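# Seat matching relay in the rack's empty pocket

## Task

Locate the loose relay (a small transparent box with a colored button on one end) whose button color is the same as the two relays already in the black rack. Insert it into the rack's vacant pocket with the button facing up and pressed fully down. The task fails if either relay already in the rack is lifted or leaves the rack.

## Robot and tools

Robot: two arms, left_arm and right_arm, each ending in a two-finger parallel gripper. Each arm has six joints (waist, shoulder, elbow, forearm roll, wrist pitch, wrist roll). Each wrist carries a camera: cam_left_wrist and cam_right_wrist, both 896x504.

Frames. The scene frame has its origin at table-top height, midway between the nominal arm bases. +z is up, +x points out over the table, and left_arm sits on the +y side. Image left and right do not follow the arm names. Measured bases: left_arm at (+0.028, +0.449, +0.049) m and right_arm at (+0.055, -0.476, +0.049) m, both almost unrotated. Every hand position, orientation, target, velocity and wrist-camera pose is given in that arm's own base frame. The gripper's fingers point along its own +z axis and open and close along its x axis. end_effector_position is the point between the pads, and the fingertips extend 17.5 mm past it. A block that turns with the gripper sticks out up to 12 cm toward the gripper's -y side. Reported poses can be a few centimetres off.

The 18-number row (used by both execute_actions and move): one flat list for both arms. First left_arm dx, dy, dz, rx, ry, rz, then gripper position, force_limit, speed. Then the same nine for right_arm. Every number is in [-1, 1].

Pose numbers are offsets, not poses. They count from that arm's current Hand target and run along that arm's base axes. 1.0 equals 0.6 m for dx, dy, dz, and 180 degrees for rx, ry, rz. The three rotation numbers together form one rotation vector about the Hand target's position. Sending six zeros asks nothing new of that arm.

Gripper numbers are absolute values, not offsets. position: +1 is fully open (50 mm), about -0.65 is pads touching, and -1 grips until the object stops the fingers. force_limit: -1 is about 20 N, 0 about 102 N, +1 about 185 N per pad. speed: -1 is 20 mm/s, 0 is 85 mm/s, +1 is 150 mm/s. Both start at +1. To leave a gripper unchanged, resend its previous three values; a 0 is a real command. A new force_limit or speed only takes effect once position changes by at least 0.01.

execute_actions(actions, cameras). actions is a list of actions. Each action is a table of up to 15 rows, one row per 1/30 s step, and the last row is held to fill 15 steps. Every row in an action is an offset from the Hand target at that action's start, so repeating an offset moves further. An empty list returns state plus images. cameras takes names, ["all"] or [].

move(target, speed, blend, stop_force, zero, blocking, cameras). target is one 18-number row, or a list of up to 15 rows. All offsets in the list count from the same starting Hand targets. The gripper travels in a straight line with no collision avoidance, and each path is capped at 10 s.
- speed: m/s, 0.002 to 1, default 0.25; rotation is limited to twice that in rad/s. Give one value or one per target.
- blend: corner rounding in m; 0 means stop at each target.
- stop_force: 12 to 80 N, shared by both arms. An arm's path ends when the estimated push against its direction of travel exceeds this. Use it slowly with a small value. Do not rely on it while the gripper rotates, and leave it out when backing off a contact. With stop_force, every target in a list must use identical finger numbers.
- zero: true by default; re-zeroes the force estimate before the move.
- blocking=false: returns early; cannot be combined with stop_force.
The result adds a move: line such as done, off_target, moving, held or fault, plus limits (paced means the pose was clipped; held means a check withheld steps).

wait(seconds, cameras): 0 to 3600 s. Lets a running move continue.
stop(cameras): brakes a running move. The fingers keep moving.
zoom_image(camera, region): region is [x0, y0, x1, y1] in image pixels, at most 504x504, from the newest image of that camera.
finished_scene(scene): ends the scene with its number. It cannot be undone, and the goal must hold once the robot lets go.

Reading results. Hand target is the last commanded pose after clipping, and the next offsets start from it. The gripper may rest short of it; send the missing distance as an offset. object_status codes:
- 0: moving.
- 1: blocked while opening.
- 2: blocked while closing, meaning something is held.
- 3: reached the commanded position or pads met, so normally nothing is held.
Opening in mm is about (250 - position_measured) x 0.202. Flange force is the estimated outside force along the gripper axes; it is noisy and includes held weight. MOTOR HOT warns of overheating, which leads to a 30 to 60 s brake stop.

Risks to avoid:
- The arms are stiff. Commanding past a firm contact, or 150 N on any part, or joint torque at its limit (139 N m for the first three joints, 34.8 N m for the wrist joints) triggers a 10 s fault stop.
- Arms hitting each other, or a gripper closing on the other arm's fingers, can fail the task.
- Dropping parts, releasing a moving part, slamming into fixed things, or anything leaving the table is a failure.
- Orientation commands are clipped to 32 degrees from the measured orientation each step.
- Keep a stretched or loaded arm's holding time short to limit motor heat.
- Loose objects may occasionally be nudged by outside forces.

Each tool is called as name(argument=value, ...), one argument or row to a line, values as JSON.

## Session

execute_actions(
  actions=[],
)

Scene clock: 0.00 s.
left_arm: end_effector_position=(+0.4095, -0.2449, +0.1071) position_measured=3 object_status=3 end_effector_quat_wxyz=(+0.321, +0.593, +0.703, +0.227) | right_arm: end_effector_position=(+0.4473, +0.3228, +0.1071) position_measured=3 object_status=3 end_effector_quat_wxyz=(-0.545, +0.024, +0.811, +0.212)
Joint positions: left_arm=[-0.556 -0.188 -0.628 -0.75 -0.502 1.278] | right_arm=[0.376 1.017 0.811 -0.976 -2.211 0.887]
Joint velocities: within noise
Flange force (N): no reading
Hand target: left_arm +0.4095, -0.2449, +0.1071; +0.321, +0.593, +0.703, +0.227 | right_arm +0.4473, +0.3228, +0.1071; -0.545, +0.024, +0.811, +0.212
Tool commands: left_gripper/position=+1.0 left_gripper/force_limit=+1.0 left_gripper/speed=+1.0 right_gripper/position=+1.0 right_gripper/force_limit=+1.0 right_gripper/speed=+1.0
camera_calibration:
cam_left_wrist: T_world_to_cam=[[-0.07863, 0.98176, -0.17307, 0.29951], [0.3729, 0.18997, 0.90822, -0.19122], [0.92453, 0.00687, -0.38104, -0.20355]] pos_world=[0.28305, -0.25633, 0.14795]
cam_right_wrist: T_world_to_cam=[[-0.40178, -0.20022, 0.89358, 0.1562], [0.53069, 0.74433, 0.4054, -0.50061], [-0.74629, 0.63709, -0.1928, 0.28243]] pos_world=[0.5392, 0.22396, 0.11782]

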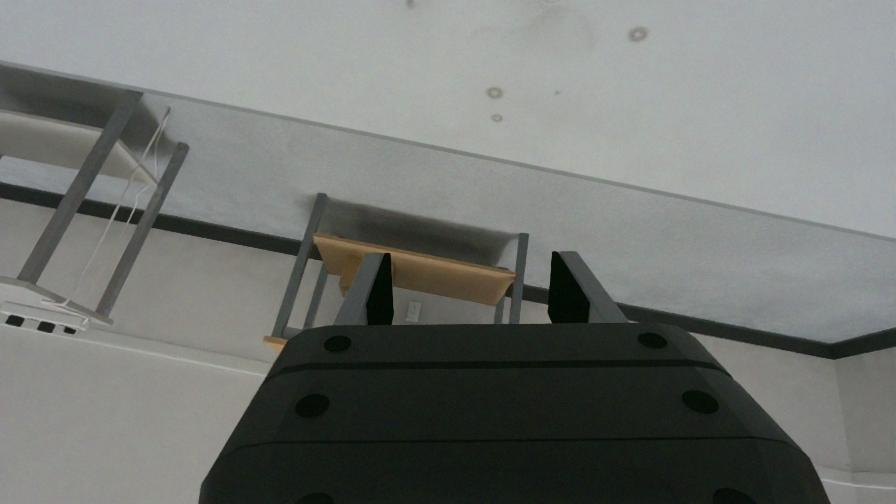

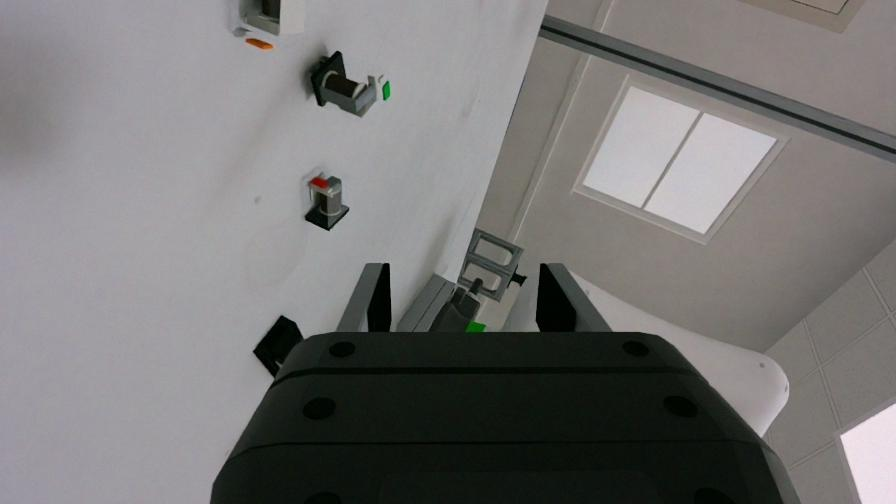

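move(
  target=[-0.183,0.158,0.405,0.0436,0.254,-0.051,1,1,1,-0.245,0.128,0.405,-0.144,-0.371,0.016,1,1,1],
  speed=0.4,
  cameras=["all"],
)

Scene clock: 6.63 s.
left_arm: end_effector_position=(+0.2997, -0.1501, +0.3501) position_measured=3 object_status=3 end_effector_quat_wxyz=(-0.001, +0.707, +0.707, +0.000) | right_arm: end_effector_position=(+0.3003, +0.3996, +0.3502) position_measured=3 object_status=3 end_effector_quat_wxyz=(+0.001, +0.000, +1.000, +0.000)
Joint positions: left_arm=[-0.067 -0.277 -0.077 -0.001 -1.772 0.066] | right_arm=[1.19 0.144 0.316 0.002 -1.742 0.38]
Flange force (N): left_arm=[-9.1 1.3 1.5] | right_arm=[5.7 -2.6 1.3]
Hand target: left_arm +0.2997, -0.1501, +0.3501; -0.001, +0.707, +0.707, +0.000 | right_arm +0.3003, +0.3996, +0.3501; +0.001, +0.000, +1.000, +0.000
Off the commanded pose: left_arm 0.000 m, 0 deg | right_arm 0.000 m, 0 deg.
move: done
cam_left_wrist: T_world_to_cam=[[0.01544, 0.99988, -0.00239, 0.15462], [0.92892, -0.01346, 0.37005, -0.39776], [0.36997, -0.00793, -0.92901, 0.34577]] pos_world=[0.23917, -0.15721, 0.46879]
cam_right_wrist: T_world_to_cam=[[-0.99997, -0.00645, 0.00418, 0.30896], [-0.00479, 0.94829, 0.31737, -0.4682], [-0.00601, 0.31734, -0.94829, 0.34074]] pos_world=[0.30876, 0.33785, 0.47042]

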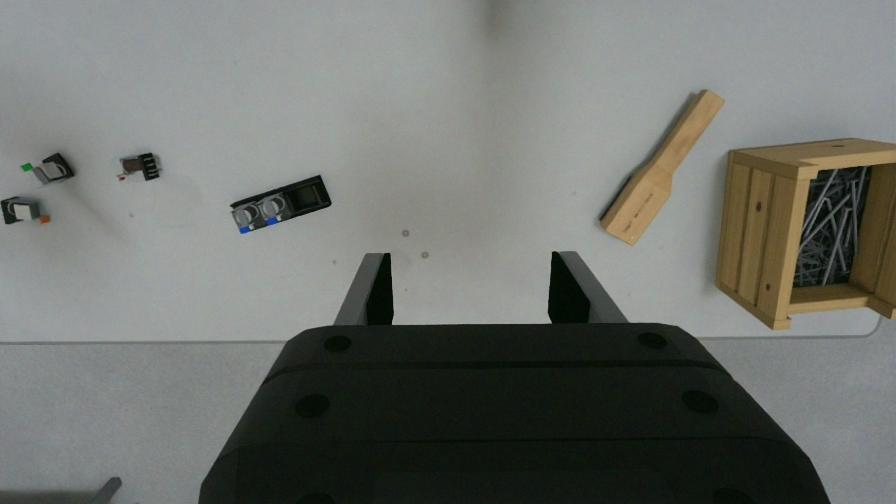

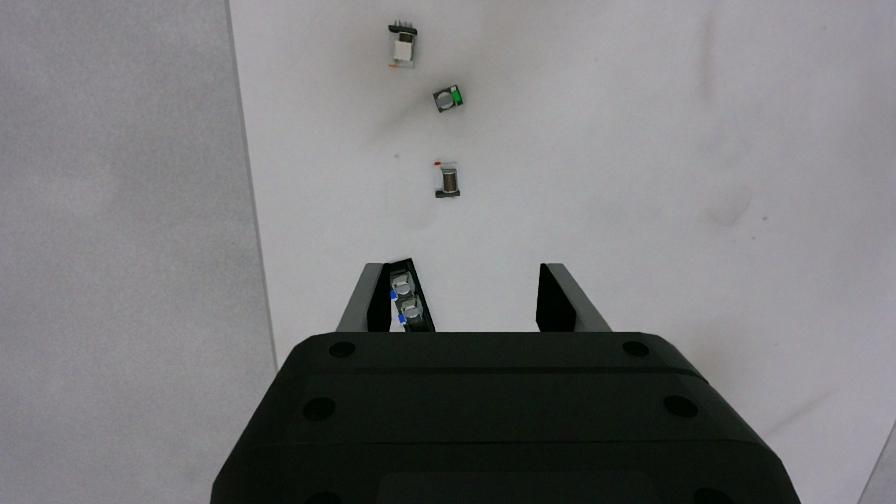

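move(
  target=[0,0,0,0,0,0,1,1,1,0.05,-0.667,0.05,0,0,0,1,1,1],
  speed=0.5,
  cameras=["cam_right_wrist"],
)

Scene clock: 10.43 s.
left_arm: end_effector_position=(+0.2997, -0.1501, +0.3501) position_measured=3 object_status=3 end_effector_quat_wxyz=(-0.001, +0.707, +0.707, +0.000) | right_arm: end_effector_position=(+0.3303, -0.0006, +0.3801) position_measured=3 object_status=3 end_effector_quat_wxyz=(+0.001, +0.000, +1.000, +0.000)
Joint positions: left_arm=[-0.067 -0.277 -0.077 -0.001 -1.772 0.066] | right_arm=[0.404 -0.275 -0.005 0.001 -1.84 1.167]
Flange force (N): left_arm=[-9.2 1.9 1.1] | right_arm=[3.9 1.5 0.5]
Hand target: left_arm +0.2997, -0.1501, +0.3501; -0.001, +0.707, +0.707, +0.000 | right_arm +0.3303, -0.0006, +0.3801; +0.001, +0.000, +1.000, +0.000
Off the commanded pose: left_arm 0.000 m, 0 deg | right_arm 0.000 m, 0 deg.
move: done
cam_right_wrist: T_world_to_cam=[[-0.99997, -0.00645, 0.00418, 0.33626], [-0.00479, 0.94836, 0.31716, -0.09802], [-0.00601, 0.31713, -0.94836, 0.49626]] pos_world=[0.33876, -0.06225, 0.50032]

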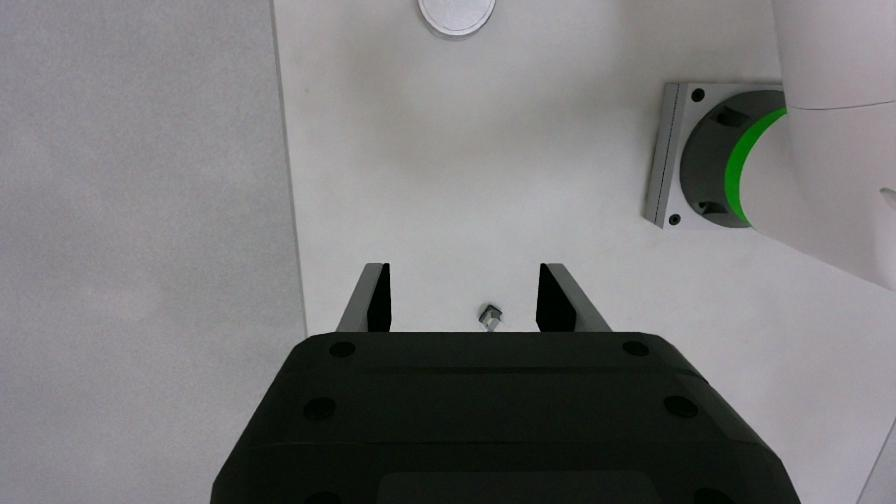

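zoom_image(
  camera="cam_right_wrist",
  region=[460, 290, 520, 335],
)

move(
  target=[-0.02,-0.08,-0.10,0,0,0,1,1,1,-0.15,0.43,-0.25,0,0,0,1,1,1],
  speed=0.4,
  cameras=["all"],
)

Scaled by 8.400 from the camera's image (finer frame: 1280x720).

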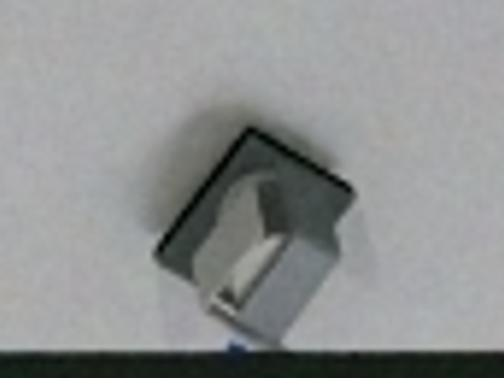

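Scene clock: 12.90 s.
left_arm: end_effector_position=(+0.2877, -0.1981, +0.2902) position_measured=3 object_status=3 end_effector_quat_wxyz=(-0.001, +0.707, +0.707, +0.000) | right_arm: end_effector_position=(+0.2403, +0.2574, +0.2301) position_measured=3 object_status=3 end_effector_quat_wxyz=(+0.001, +0.000, +1.000, +0.000)
Joint positions: left_arm=[-0.222 -0.258 -0.204 0 -1.626 0.222] | right_arm=[1.2 -0.25 -0.338 0.002 -1.482 0.371]
Flange force (N): left_arm=[-8.7 0.5 1.7] | right_arm=[1.7 -0.8 0.1]
Hand target: left_arm +0.2877, -0.1981, +0.2901; -0.001, +0.707, +0.707, +0.000 | right_arm +0.2403, +0.2574, +0.2301; +0.001, +0.000, +1.000, +0.000
Off the commanded pose: left_arm 0.000 m, 0 deg | right_arm 0.000 m, 0 deg.
move: done
cam_left_wrist: T_world_to_cam=[[0.01557, 0.99988, -0.00245, 0.20275], [0.92895, -0.01356, 0.36996, -0.36505], [0.36988, -0.00803, -0.92904, 0.29411]] pos_world=[0.22717, -0.20531, 0.40879]
cam_right_wrist: T_world_to_cam=[[-0.99997, -0.00645, 0.00418, 0.24855], [-0.00479, 0.94833, 0.31725, -0.29549], [-0.00601, 0.31722, -0.94833, 0.27165]] pos_world=[0.24876, 0.19565, 0.35032]

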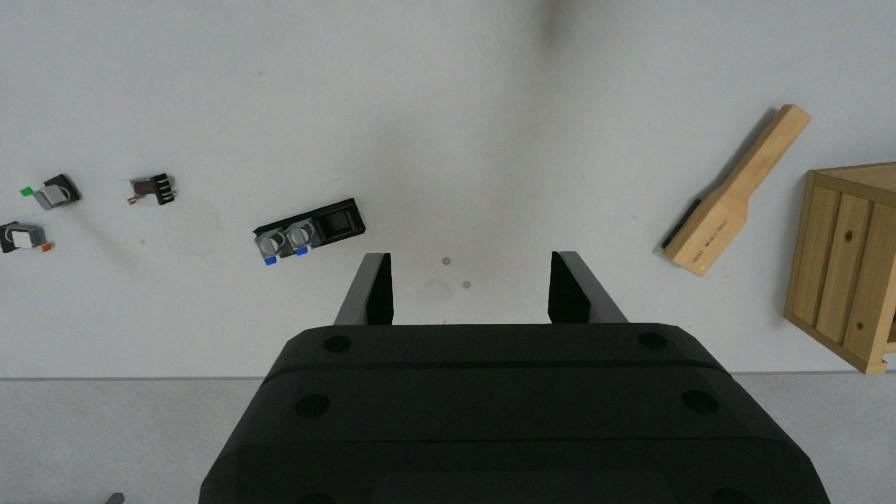

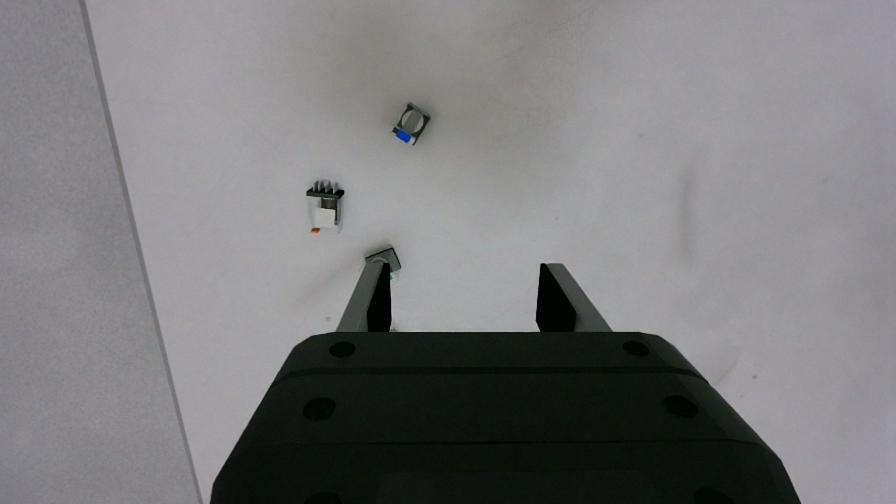

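zoom_image(
  camera="cam_right_wrist",
  region=[382, 92, 442, 152],
)

zoom_image(
  camera="cam_left_wrist",
  region=[240, 180, 380, 280],
)

Scaled by 8.400 from the camera's image (finer frame: 1280x720).

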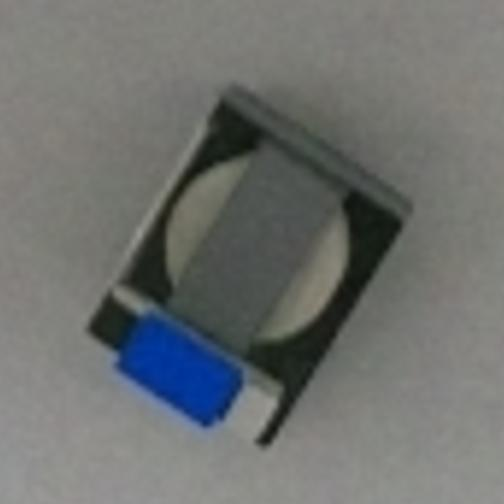

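Scaled by 3.600 from the camera's image (finer frame: 1280x720).

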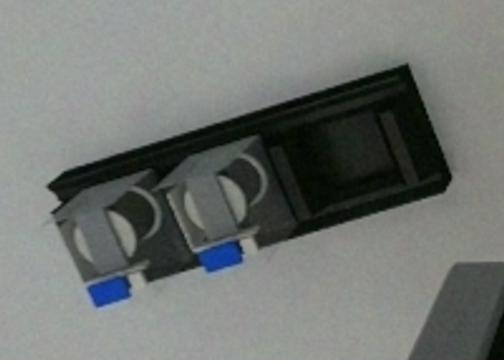

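move(
  target=[0,0.4,0.05,0,0,0,1,1,1,0.0645,-0.0773,-0.2,0,0,0.322,1,1,1],
  speed=0.45,
  cameras=["cam_right_wrist"],
)

Scene clock: 19.10 s.
left_arm: end_effector_position=(+0.2877, +0.0419, +0.3202) position_measured=3 object_status=3 end_effector_quat_wxyz=(-0.001, +0.707, +0.707, +0.000) | right_arm: end_effector_position=(+0.2790, +0.2111, +0.1101) position_measured=3 object_status=3 end_effector_quat_wxyz=(+0.001, -0.484, +0.875, +0.000)
Joint positions: left_arm=[0.606 -0.409 -0.237 -0.001 -1.744 -0.607] | right_arm=[1.029 -0.18 -0.571 0 -1.178 1.554]
Flange force (N): left_arm=[-7.2 8.2 0.9] | right_arm=[5.3 3.5 -2.0]
Hand target: left_arm +0.2877, +0.0419, +0.3201; -0.001, +0.707, +0.707, +0.000 | right_arm +0.2790, +0.2110, +0.1101; +0.001, -0.484, +0.875, +0.000
Off the commanded pose: left_arm 0.000 m, 0 deg | right_arm 0.000 m, 0 deg.
move: done
cam_right_wrist: T_world_to_cam=[[-0.52507, -0.85105, 0.00409, 0.33328], [-0.80642, 0.49907, 0.31721, 0.10509], [-0.272, 0.16326, -0.94835, 0.27945]] pos_world=[0.33576, 0.18556, 0.23032]

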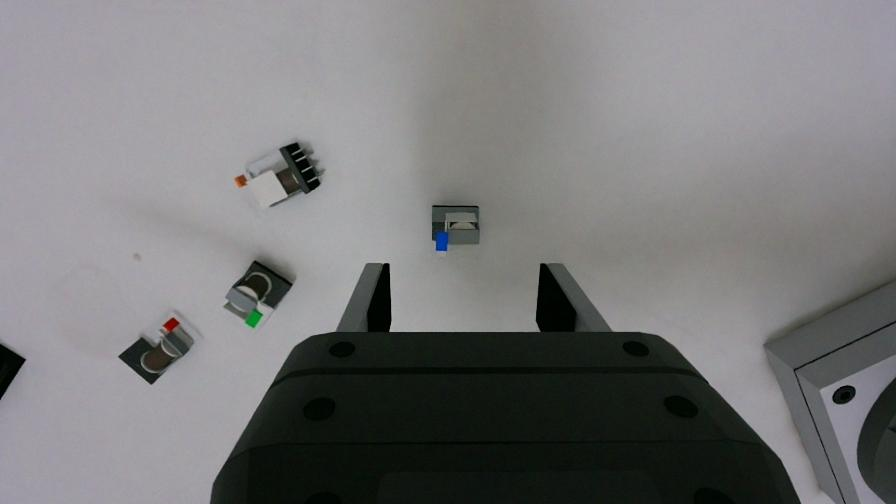

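move(
  target=[0,0,0,0,0,0,1,1,1,-0.0022,0.0014,-0.2027,0,0,0,1,1,1],
  speed=0.2,
  cameras=["cam_right_wrist"],
)

Scene clock: 23.73 s.
left_arm: end_effector_position=(+0.2877, +0.0419, +0.3201) position_measured=3 object_status=3 end_effector_quat_wxyz=(-0.001, +0.707, +0.707, +0.000) | right_arm: end_effector_position=(+0.2776, +0.2119, -0.0115) position_measured=3 object_status=3 end_effector_quat_wxyz=(+0.001, -0.484, +0.875, +0.000)
Joint positions: left_arm=[0.606 -0.409 -0.237 -0.001 -1.744 -0.607] | right_arm=[1.033 0.019 -0.727 0 -0.823 1.549]
Flange force (N): left_arm=[-7.5 8.4 1.4] | right_arm=[3.9 2.0 -4.8]
Hand target: left_arm +0.2877, +0.0419, +0.3201; -0.001, +0.707, +0.707, +0.000 | right_arm +0.2777, +0.2119, -0.0115; +0.001, -0.484, +0.875, +0.000
Off the commanded pose: left_arm 0.000 m, 0 deg | right_arm 0.000 m, 0 deg.
move: done
cam_right_wrist: T_world_to_cam=[[-0.52504, -0.85107, 0.00422, 0.33375], [-0.80641, 0.49906, 0.31724, 0.14221], [-0.2721, 0.16316, -0.94834, 0.1637]] pos_world=[0.33446, 0.18636, 0.10872]

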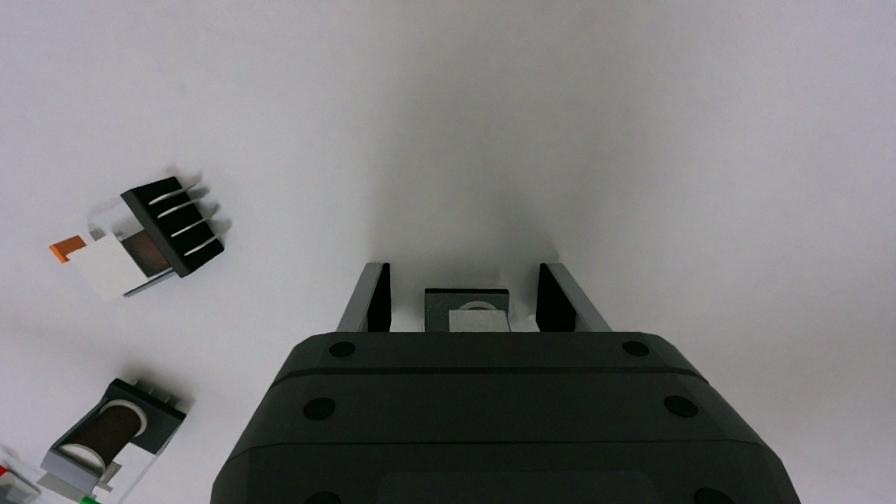

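move(
  target=[
    [0,0,0,0,0,0,1,1,1,-0.0071,0.0044,0,0,0,0,1,1,1],
    [0,0,0,0,0,0,1,1,1,-0.0071,0.0044,0,0,0,0,-1,-0.8,-0.8],
    [0,0,0,0,0,0,1,1,1,-0.0071,0.0044,0.15,0,0,0,-1,-0.8,-0.8],
  ],
  speed=0.2,
  cameras=["cam_right_wrist"],
)

Scene clock: 35.47 s.
left_arm: end_effector_position=(+0.2877, +0.0419, +0.3201) position_measured=3 object_status=3 end_effector_quat_wxyz=(-0.001, +0.707, +0.707, +0.000) | right_arm: end_effector_position=(+0.2734, +0.2145, +0.0785) position_measured=115 object_status=2 end_effector_quat_wxyz=(+0.001, -0.484, +0.875, +0.000)
Joint positions: left_arm=[0.606 -0.409 -0.237 -0.001 -1.744 -0.607] | right_arm=[1.049 -0.147 -0.625 0 -1.092 1.533]
Flange force (N): left_arm=[-7.2 8.4 1.3] | right_arm=[4.6 3.1 -2.1]
Hand target: left_arm +0.2877, +0.0419, +0.3201; -0.001, +0.707, +0.707, +0.000 | right_arm +0.2734, +0.2145, +0.0785; +0.001, -0.484, +0.875, +0.000
Off the commanded pose: left_arm 0.000 m, 0 deg | right_arm 0.000 m, 0 deg.
move: done
cam_right_wrist: T_world_to_cam=[[-0.52504, -0.85107, 0.00422, 0.33338], [-0.80641, 0.49906, 0.31724, 0.10898], [-0.2721, 0.16316, -0.94834, 0.24748]] pos_world=[0.33026, 0.18896, 0.19872]

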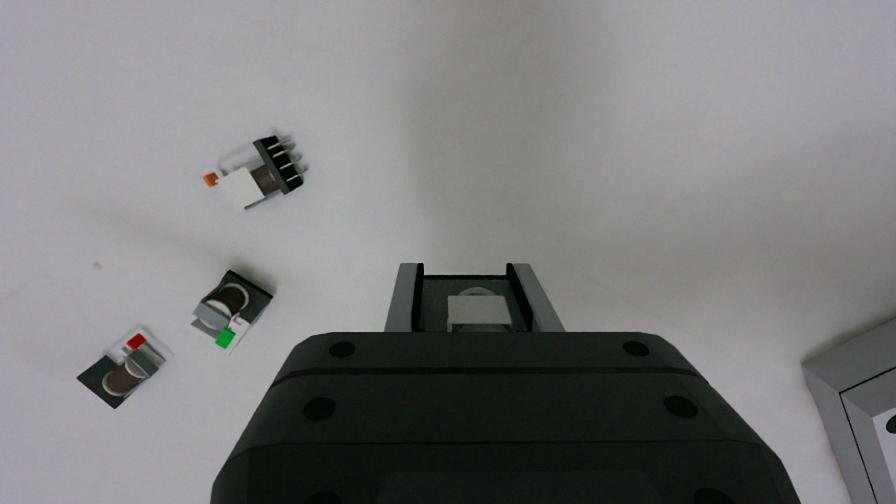

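move(
  target=[0,0,0,0,0,0,1,1,1,0.146,0.5875,0.036,0,0,-0.219,-1,-0.8,-0.8],
  speed=0.35,
  cameras=["all"],
)

zoom_image(
  camera="cam_right_wrist",
  region=[370, 130, 570, 340],
)

Scene clock: 39.53 s.
left_arm: end_effector_position=(+0.2877, +0.0419, +0.3201) position_measured=3 object_status=3 end_effector_quat_wxyz=(-0.001, +0.707, +0.707, +0.000) | right_arm: end_effector_position=(+0.3610, +0.5670, +0.1001) position_measured=115 object_status=2 end_effector_quat_wxyz=(+0.001, -0.161, +0.987, +0.000)
Joint positions: left_arm=[0.606 -0.409 -0.237 -0.001 -1.744 -0.607] | right_arm=[1.199 0.629 0.389 0.001 -1.33 0.695]
Flange force (N): left_arm=[-7.4 8.5 1.3] | right_arm=[6.1 -4.3 0.0]
Hand target: left_arm +0.2877, +0.0419, +0.3201; -0.001, +0.707, +0.707, +0.000 | right_arm +0.3610, +0.5670, +0.1001; +0.001, -0.161, +0.987, +0.000
Off the commanded pose: left_arm 0.000 m, 0 deg | right_arm 0.000 m, 0 deg.
move: done
cam_left_wrist: T_world_to_cam=[[0.01553, 0.99988, -0.00235, -0.03718], [0.92891, -0.01356, 0.37005, -0.37292], [0.36997, -0.00793, -0.92901, 0.32387]] pos_world=[0.22717, 0.03469, 0.43879]
cam_right_wrist: T_world_to_cam=[[-0.94605, -0.32401, 0.00418, 0.53245], [-0.30602, 0.89763, 0.3172, -0.40981], [-0.10653, 0.2988, -0.94835, 0.09759]] pos_world=[0.3887, 0.51121, 0.22032]

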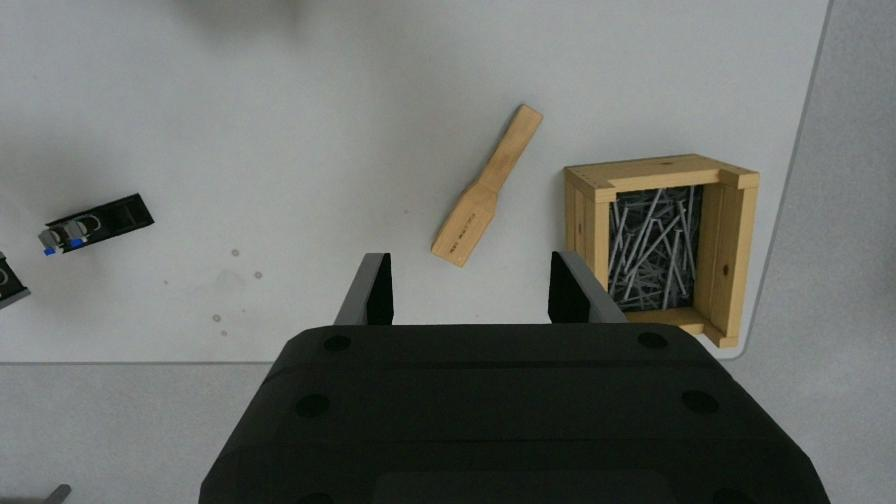

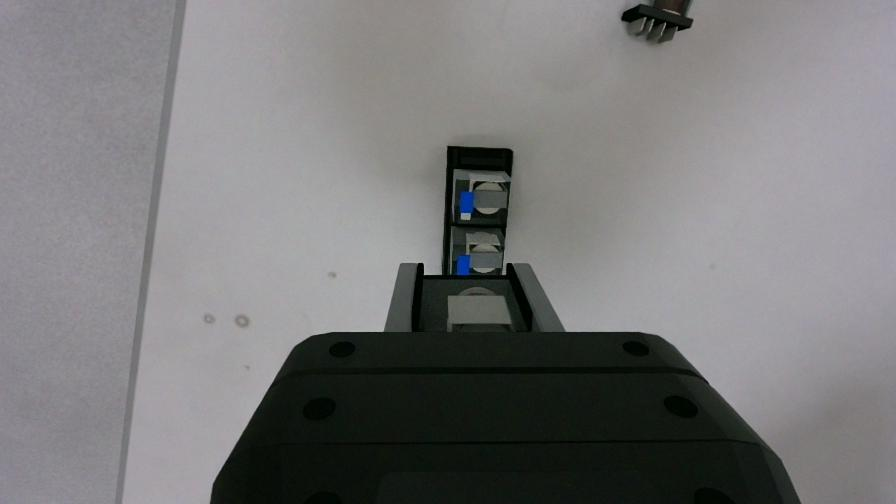

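Scaled by 2.400 from the camera's image (finer frame: 1280x720).

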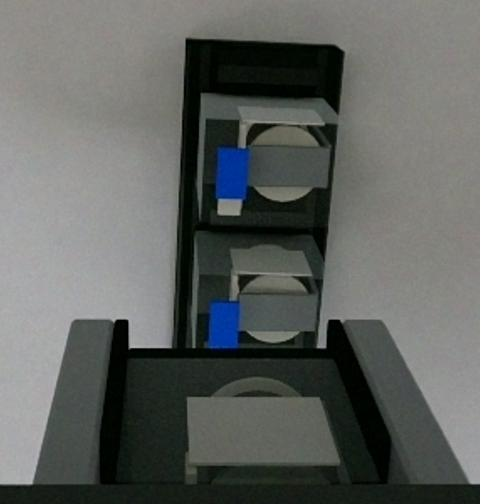

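move(
  target=[0,0,0,0,0,0,1,1,1,0.035,-0.12,0,0,0,-0.0128,-1,-0.8,-0.8],
  speed=0.3,
  cameras=["cam_right_wrist"],
)

zoom_image(
  camera="cam_right_wrist",
  region=[400, 20, 560, 340],
)

Scene clock: 47.70 s.
left_arm: end_effector_position=(+0.2877, +0.0419, +0.3201) position_measured=3 object_status=3 end_effector_quat_wxyz=(-0.001, +0.707, +0.707, +0.000) | right_arm: end_effector_position=(+0.3820, +0.4950, +0.1001) position_measured=115 object_status=2 end_effector_quat_wxyz=(+0.001, -0.141, +0.990, +0.000)
Joint positions: left_arm=[0.606 -0.409 -0.237 -0.001 -1.744 -0.607] | right_arm=[1.124 0.511 0.209 0.001 -1.267 0.73]
Flange force (N): left_arm=[-7.3 8.5 1.4] | right_arm=[6.0 -3.7 -1.0]
Hand target: left_arm +0.2877, +0.0419, +0.3201; -0.001, +0.707, +0.707, +0.000 | right_arm +0.3820, +0.4950, +0.1001; +0.001, -0.141, +0.990, +0.000
Off the commanded pose: left_arm 0.000 m, 0 deg | right_arm 0.000 m, 0 deg.
move: done
cam_right_wrist: T_world_to_cam=[[-0.95828, -0.28579, 0.00428, 0.51472], [-0.26974, 0.90921, 0.31716, -0.3584], [-0.09453, 0.30277, -0.94836, 0.11478]] pos_world=[0.40742, 0.43821, 0.22032]

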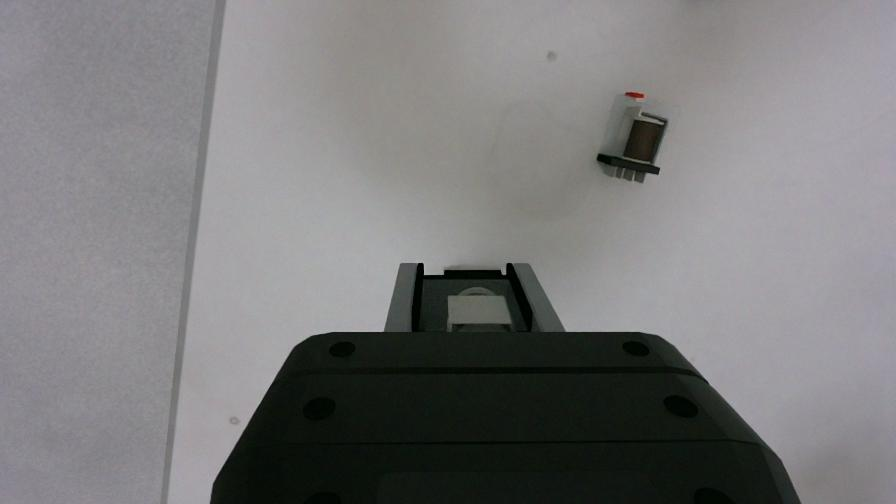

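Scaled by 1.575 from the camera's image (finer frame: 1280x720).

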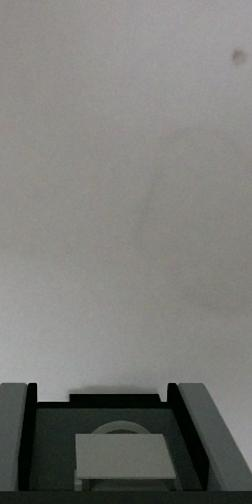

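move(
  target=[0,0,0,0,0,0,1,1,1,-0.0567,0.195,0,0,0,0,-1,-0.8,-0.8],
  speed=0.3,
  cameras=["cam_right_wrist"],
)

zoom_image(
  camera="cam_right_wrist",
  region=[380, 40, 580, 340],
)

Scene clock: 50.00 s.
left_arm: end_effector_position=(+0.2877, +0.0419, +0.3201) position_measured=3 object_status=3 end_effector_quat_wxyz=(-0.001, +0.707, +0.707, +0.000) | right_arm: end_effector_position=(+0.3480, +0.6120, +0.1001) position_measured=115 object_status=2 end_effector_quat_wxyz=(+0.001, -0.141, +0.990, +0.000)
Joint positions: left_arm=[0.606 -0.409 -0.237 -0.001 -1.744 -0.607] | right_arm=[1.24 0.716 0.528 0.002 -1.383 0.613]
Flange force (N): left_arm=[-7.1 8.4 1.6] | right_arm=[6.4 -5.4 -0.3]
Hand target: left_arm +0.2877, +0.0419, +0.3201; -0.001, +0.707, +0.707, +0.000 | right_arm +0.3480, +0.6120, +0.1001; +0.001, -0.141, +0.990, +0.000
Off the commanded pose: left_arm 0.000 m, 0 deg | right_arm 0.000 m, 0 deg.
move: done
cam_right_wrist: T_world_to_cam=[[-0.9583, -0.28575, 0.00416, 0.51546], [-0.26973, 0.90919, 0.31722, -0.47389], [-0.09443, 0.30287, -0.94834, 0.07607]] pos_world=[0.37332, 0.55511, 0.22032]

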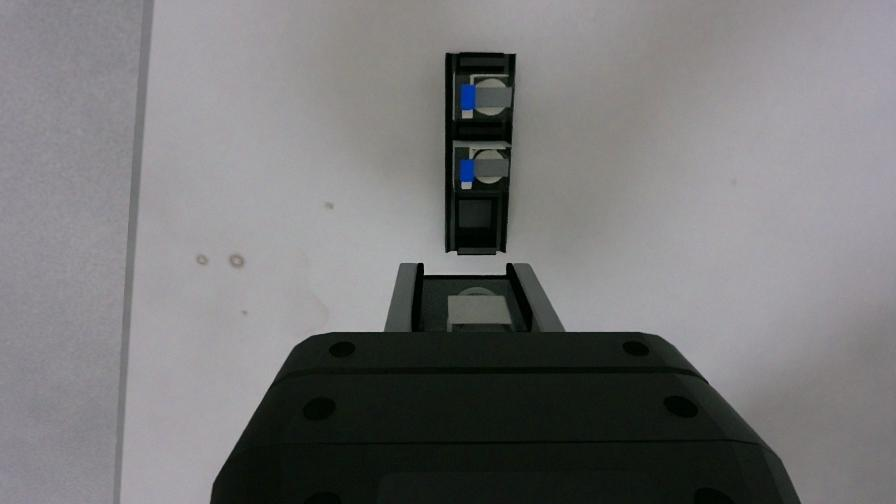

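Scaled by 1.680 from the camera's image (finer frame: 1280x720).

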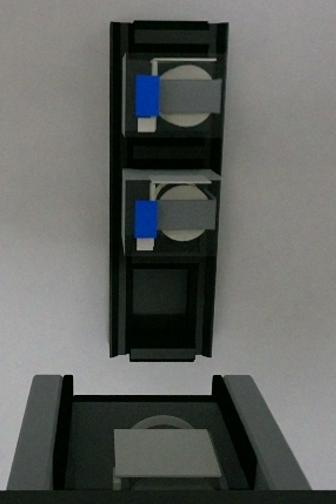

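zoom_image(
  camera="cam_right_wrist",
  region=[425, 170, 535, 340],
)

zoom_image(
  camera="cam_right_wrist",
  region=[430, 45, 530, 145],
)

Scaled by 2.965 from the camera's image (finer frame: 1280x720).

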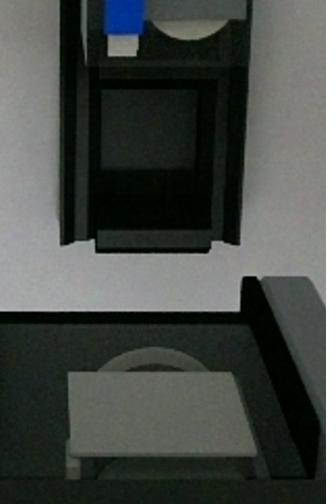

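Scaled by 5.040 from the camera's image (finer frame: 1280x720).

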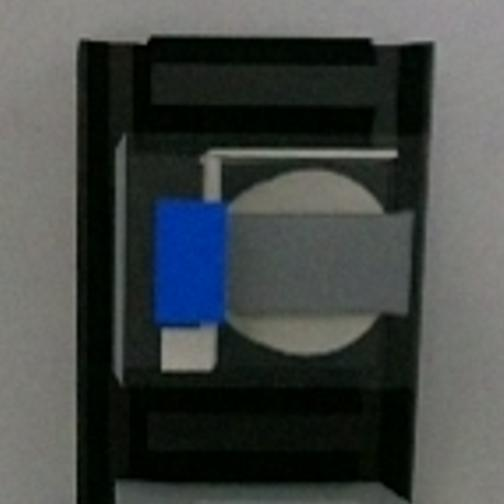

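move(
  target=[0,0,0,0,0,0,1,1,1,-0.0175,-0.0052,-0.141,0,0,0,-1,-0.8,-0.8],
  speed=0.2,
  cameras=["cam_right_wrist"],
)

zoom_image(
  camera="cam_right_wrist",
  region=[370, 100, 570, 340],
)

Scene clock: 55.33 s.
left_arm: end_effector_position=(+0.2877, +0.0419, +0.3201) position_measured=3 object_status=3 end_effector_quat_wxyz=(-0.001, +0.707, +0.707, +0.000) | right_arm: end_effector_position=(+0.3375, +0.6089, +0.0155) position_measured=115 object_status=2 end_effector_quat_wxyz=(+0.001, -0.141, +0.990, +0.000)
Joint positions: left_arm=[0.606 -0.409 -0.237 -0.001 -1.744 -0.607] | right_arm=[1.253 0.757 0.393 0.002 -1.206 0.6]
Flange force (N): left_arm=[-7.3 8.1 1.5] | right_arm=[4.2 -3.8 -0.5]
Hand target: left_arm +0.2877, +0.0419, +0.3201; -0.001, +0.707, +0.707, +0.000 | right_arm +0.3375, +0.6089, +0.0155; +0.001, -0.141, +0.990, +0.000
Off the commanded pose: left_arm 0.000 m, 0 deg | right_arm 0.000 m, 0 deg.
move: done
cam_right_wrist: T_world_to_cam=[[-0.95829, -0.28578, 0.00425, 0.50496], [-0.26973, 0.90918, 0.31724, -0.44704], [-0.09453, 0.30286, -0.94834, -0.00417]] pos_world=[0.36292, 0.55201, 0.13572]

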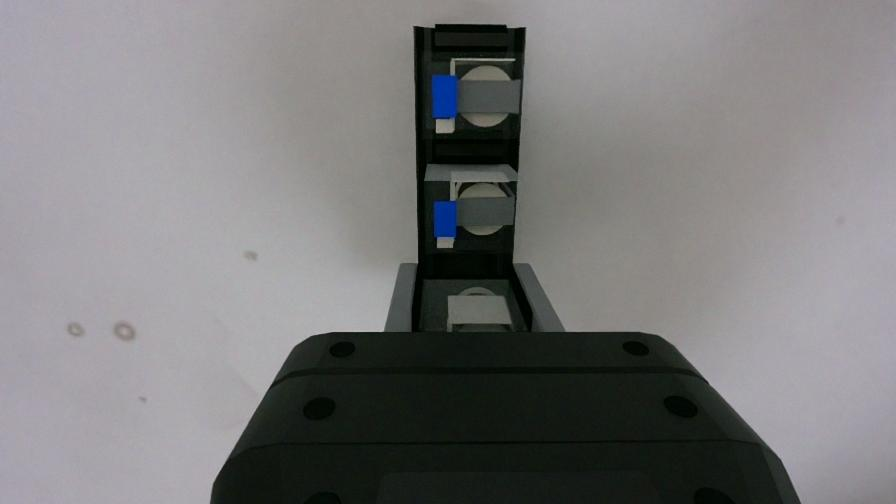

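Scaled by 2.100 from the camera's image (finer frame: 1280x720).

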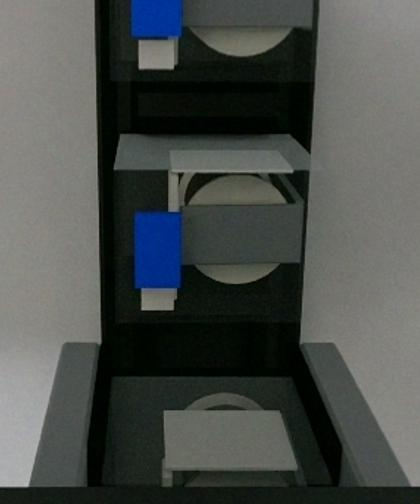

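zoom_image(
  camera="cam_right_wrist",
  region=[410, 230, 520, 335],
)

zoom_image(
  camera="cam_right_wrist",
  region=[410, 130, 530, 250],
)

Scaled by 4.582 from the camera's image (finer frame: 1280x720).

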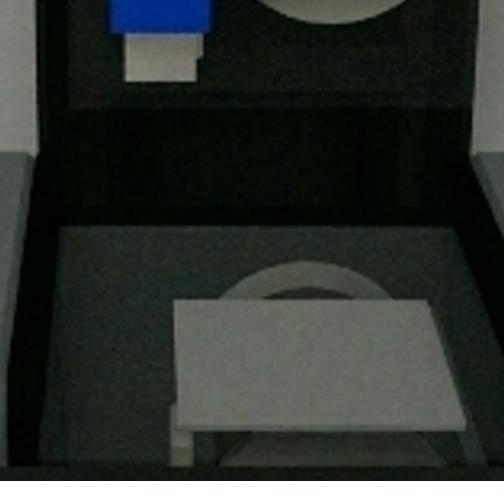

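Scaled by 4.200 from the camera's image (finer frame: 1280x720).

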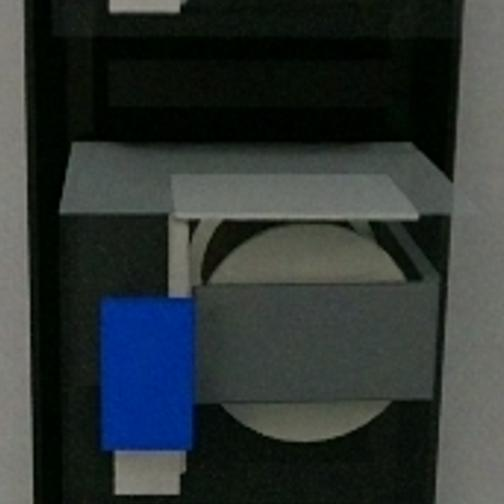

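move(
  target=[
    [0,0,0,0,0,0,1,1,1,0.0005,-0.0067,0,0,0,0,-1,-0.8,-0.8],
    [0,0,0,0,0,0,1,1,1,0.0005,-0.0067,-0.02,0,0,0,-1,-0.8,-0.8],
  ],
  speed=0.05,
  stop_force=15,
  cameras=["cam_right_wrist"],
)

zoom_image(
  camera="cam_right_wrist",
  region=[400, 130, 540, 340],
)

Scene clock: 61.40 s.
left_arm: end_effector_position=(+0.2877, +0.0419, +0.3201) position_measured=3 object_status=3 end_effector_quat_wxyz=(-0.001, +0.707, +0.707, +0.000) | right_arm: end_effector_position=(+0.3378, +0.6049, +0.0035) position_measured=115 object_status=2 end_effector_quat_wxyz=(+0.001, -0.141, +0.990, +0.000)
Joint positions: left_arm=[0.606 -0.409 -0.237 -0.001 -1.744 -0.607] | right_arm=[1.251 0.761 0.369 0.002 -1.178 0.602]
Flange force (N): left_arm=[-7.1 7.7 0.9] | right_arm=[4.4 -3.3 -2.1]
Hand target: left_arm +0.2877, +0.0419, +0.3201; -0.001, +0.707, +0.707, +0.000 | right_arm +0.3378, +0.6049, +0.0035; +0.001, -0.141, +0.990, +0.000
Off the commanded pose: left_arm 0.000 m, 0 deg | right_arm 0.000 m, 0 deg.
move: done
cam_right_wrist: T_world_to_cam=[[-0.9583, -0.28575, 0.00416, 0.50415], [-0.26973, 0.90919, 0.31722, -0.43951], [-0.09443, 0.30287, -0.94834, -0.01435]] pos_world=[0.36322, 0.54801, 0.12372]

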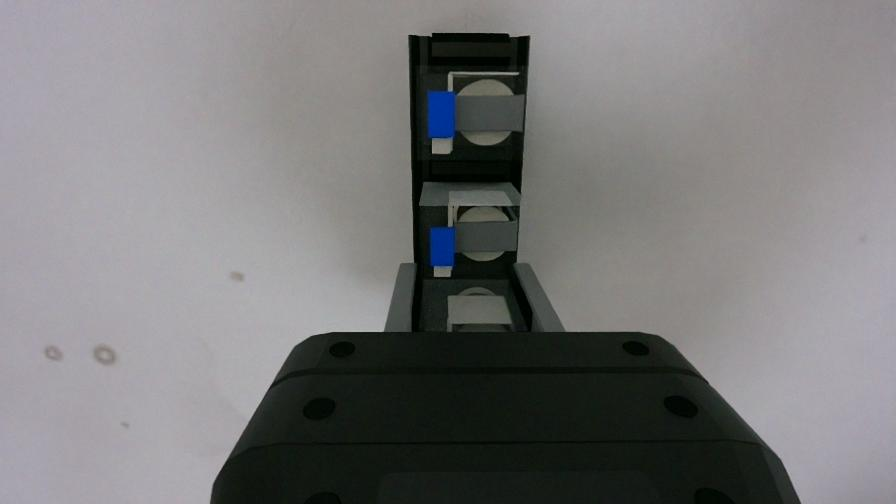

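Scaled by 2.400 from the camera's image (finer frame: 1280x720).

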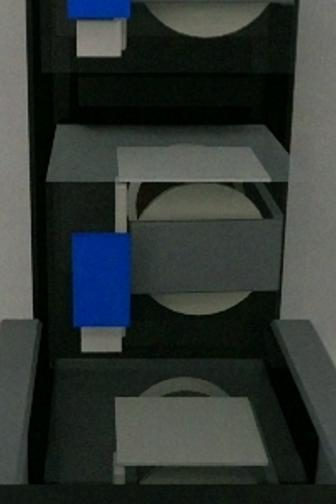

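move(
  target=[
    [0,0,0,0,0,0,1,1,1,-0.0011,0.0015,0,0,0,0,-1,-0.8,-0.8],
    [0,0,0,0,0,0,1,1,1,-0.0011,0.0015,-0.022,0,0,0,-1,-0.8,-0.8],
  ],
  speed=0.02,
  stop_force=20,
  cameras=["cam_right_wrist"],
)

zoom_image(
  camera="cam_right_wrist",
  region=[400, 130, 540, 340],
)

Scene clock: 64.70 s.
left_arm: end_effector_position=(+0.2877, +0.0419, +0.3201) position_measured=3 object_status=3 end_effector_quat_wxyz=(-0.001, +0.707, +0.707, +0.000) | right_arm: end_effector_position=(+0.3372, +0.6059, -0.0006) position_measured=115 object_status=2 end_effector_quat_wxyz=(+0.001, -0.141, +0.990, +0.000)
Joint positions: left_arm=[0.606 -0.409 -0.237 -0.001 -1.744 -0.607] | right_arm=[1.252 0.766 0.367 0.002 -1.171 0.601]
Flange force (N): left_arm=[-7.4 8.4 1.2] | right_arm=[11.5 -9.2 -41.5]
Hand target: left_arm +0.2877, +0.0419, +0.3201; -0.001, +0.707, +0.707, +0.000 | right_arm +0.3372, +0.6059, -0.0006; +0.001, -0.141, +0.990, +0.000 (not the last commanded pose)
Off the commanded pose: left_arm 0.000 m, 0 deg | right_arm 0.009 m, 0 deg.
move: contact (right_arm); path passed 1 of 2 targets
cam_right_wrist: T_world_to_cam=[[-0.95828, -0.2858, 0.00395, 0.50384], [-0.26982, 0.90907, 0.31748, -0.43924], [-0.09433, 0.30317, -0.94826, -0.01882]] pos_world=[0.36252, 0.54901, 0.11962]

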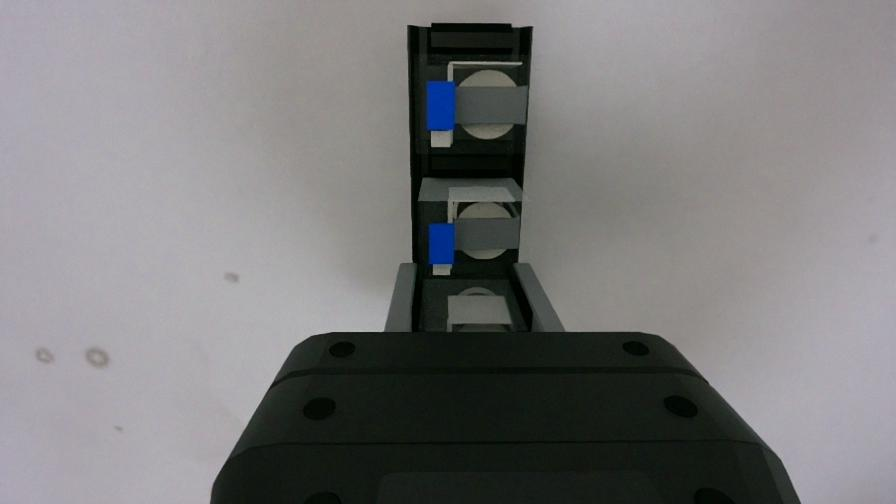

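Scaled by 2.400 from the camera's image (finer frame: 1280x720).

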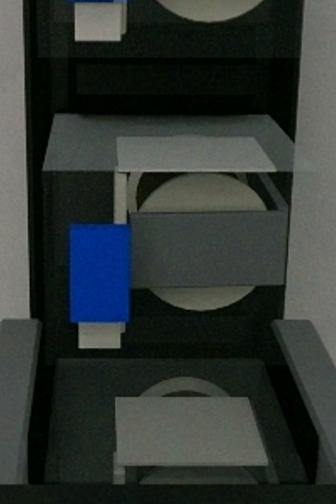

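move(
  target=[
    [0,0,0,0,0,0,1,1,1,0,0,0.004,0,0,0,-1,-0.8,-0.8],
    [0,0,0,0,0,0,1,1,1,-0.0002,-0.001,0.004,0,0,0,-1,-0.8,-0.8],
  ],
  speed=0.04,
)

move(
  target=[0,0,0,0,0,0,1,1,1,0,0,-0.018,0,0,0,-1,-0.8,-0.8],
  speed=0.01,
  stop_force=25,
  cameras=["cam_right_wrist"],
)

zoom_image(
  camera="cam_right_wrist",
  region=[400, 170, 540, 340],
)

Scene clock: 68.20 s.
left_arm: end_effector_position=(+0.2877, +0.0419, +0.3201) position_measured=3 object_status=3 end_effector_quat_wxyz=(-0.001, +0.707, +0.707, +0.000) | right_arm: end_effector_position=(+0.3370, +0.6053, +0.0018) position_measured=115 object_status=2 end_effector_quat_wxyz=(+0.001, -0.141, +0.990, +0.000)
Joint positions: left_arm=[0.606 -0.409 -0.237 -0.001 -1.744 -0.607] | right_arm=[1.252 0.762 0.367 0.002 -1.174 0.601]
Flange force (N): left_arm=[-6.8 8.0 1.3] | right_arm=[5.3 -4.1 -1.3]
Hand target: left_arm +0.2877, +0.0419, +0.3201; -0.001, +0.707, +0.707, +0.000 | right_arm +0.3370, +0.6053, +0.0018; +0.001, -0.141, +0.990, +0.000
Off the commanded pose: left_arm 0.000 m, 0 deg | right_arm 0.000 m, 0 deg.
move: done

Scene clock: 69.07 s.
left_arm: end_effector_position=(+0.2877, +0.0419, +0.3201) position_measured=3 object_status=3 end_effector_quat_wxyz=(-0.001, +0.707, +0.707, +0.000) | right_arm: end_effector_position=(+0.3371, +0.6053, -0.0006) position_measured=115 object_status=2 end_effector_quat_wxyz=(+0.001, -0.141, +0.990, +0.000)
Joint positions: left_arm=[0.606 -0.409 -0.237 -0.001 -1.744 -0.607] | right_arm=[1.252 0.764 0.365 0.002 -1.17 0.601]
Flange force (N): left_arm=[-7.4 7.6 1.4] | right_arm=[12.6 -7.8 -38.9]
Hand target: left_arm +0.2877, +0.0419, +0.3201; -0.001, +0.707, +0.707, +0.000 | right_arm +0.3371, +0.6053, -0.0006; +0.001, -0.141, +0.990, +0.000 (not the last commanded pose)
Off the commanded pose: left_arm 0.000 m, 0 deg | right_arm 0.008 m, 0 deg.
move: contact (right_arm)
cam_right_wrist: T_world_to_cam=[[-0.95829, -0.28577, 0.00377, 0.50358], [-0.26982, 0.90897, 0.31775, -0.43871], [-0.09423, 0.30348, -0.94817, -0.01886]] pos_world=[0.36242, 0.54841, 0.11962]

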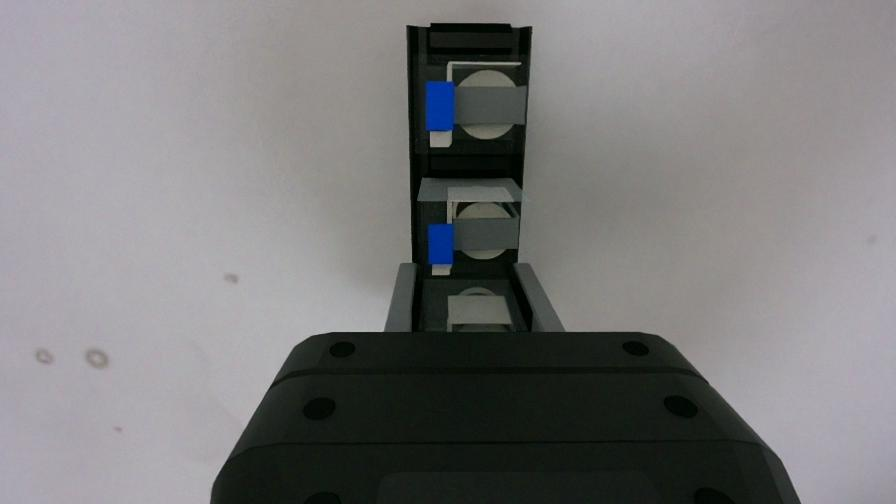

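Scaled by 2.965 from the camera's image (finer frame: 1280x720).

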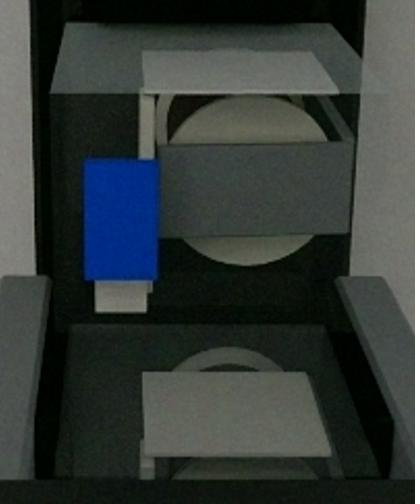

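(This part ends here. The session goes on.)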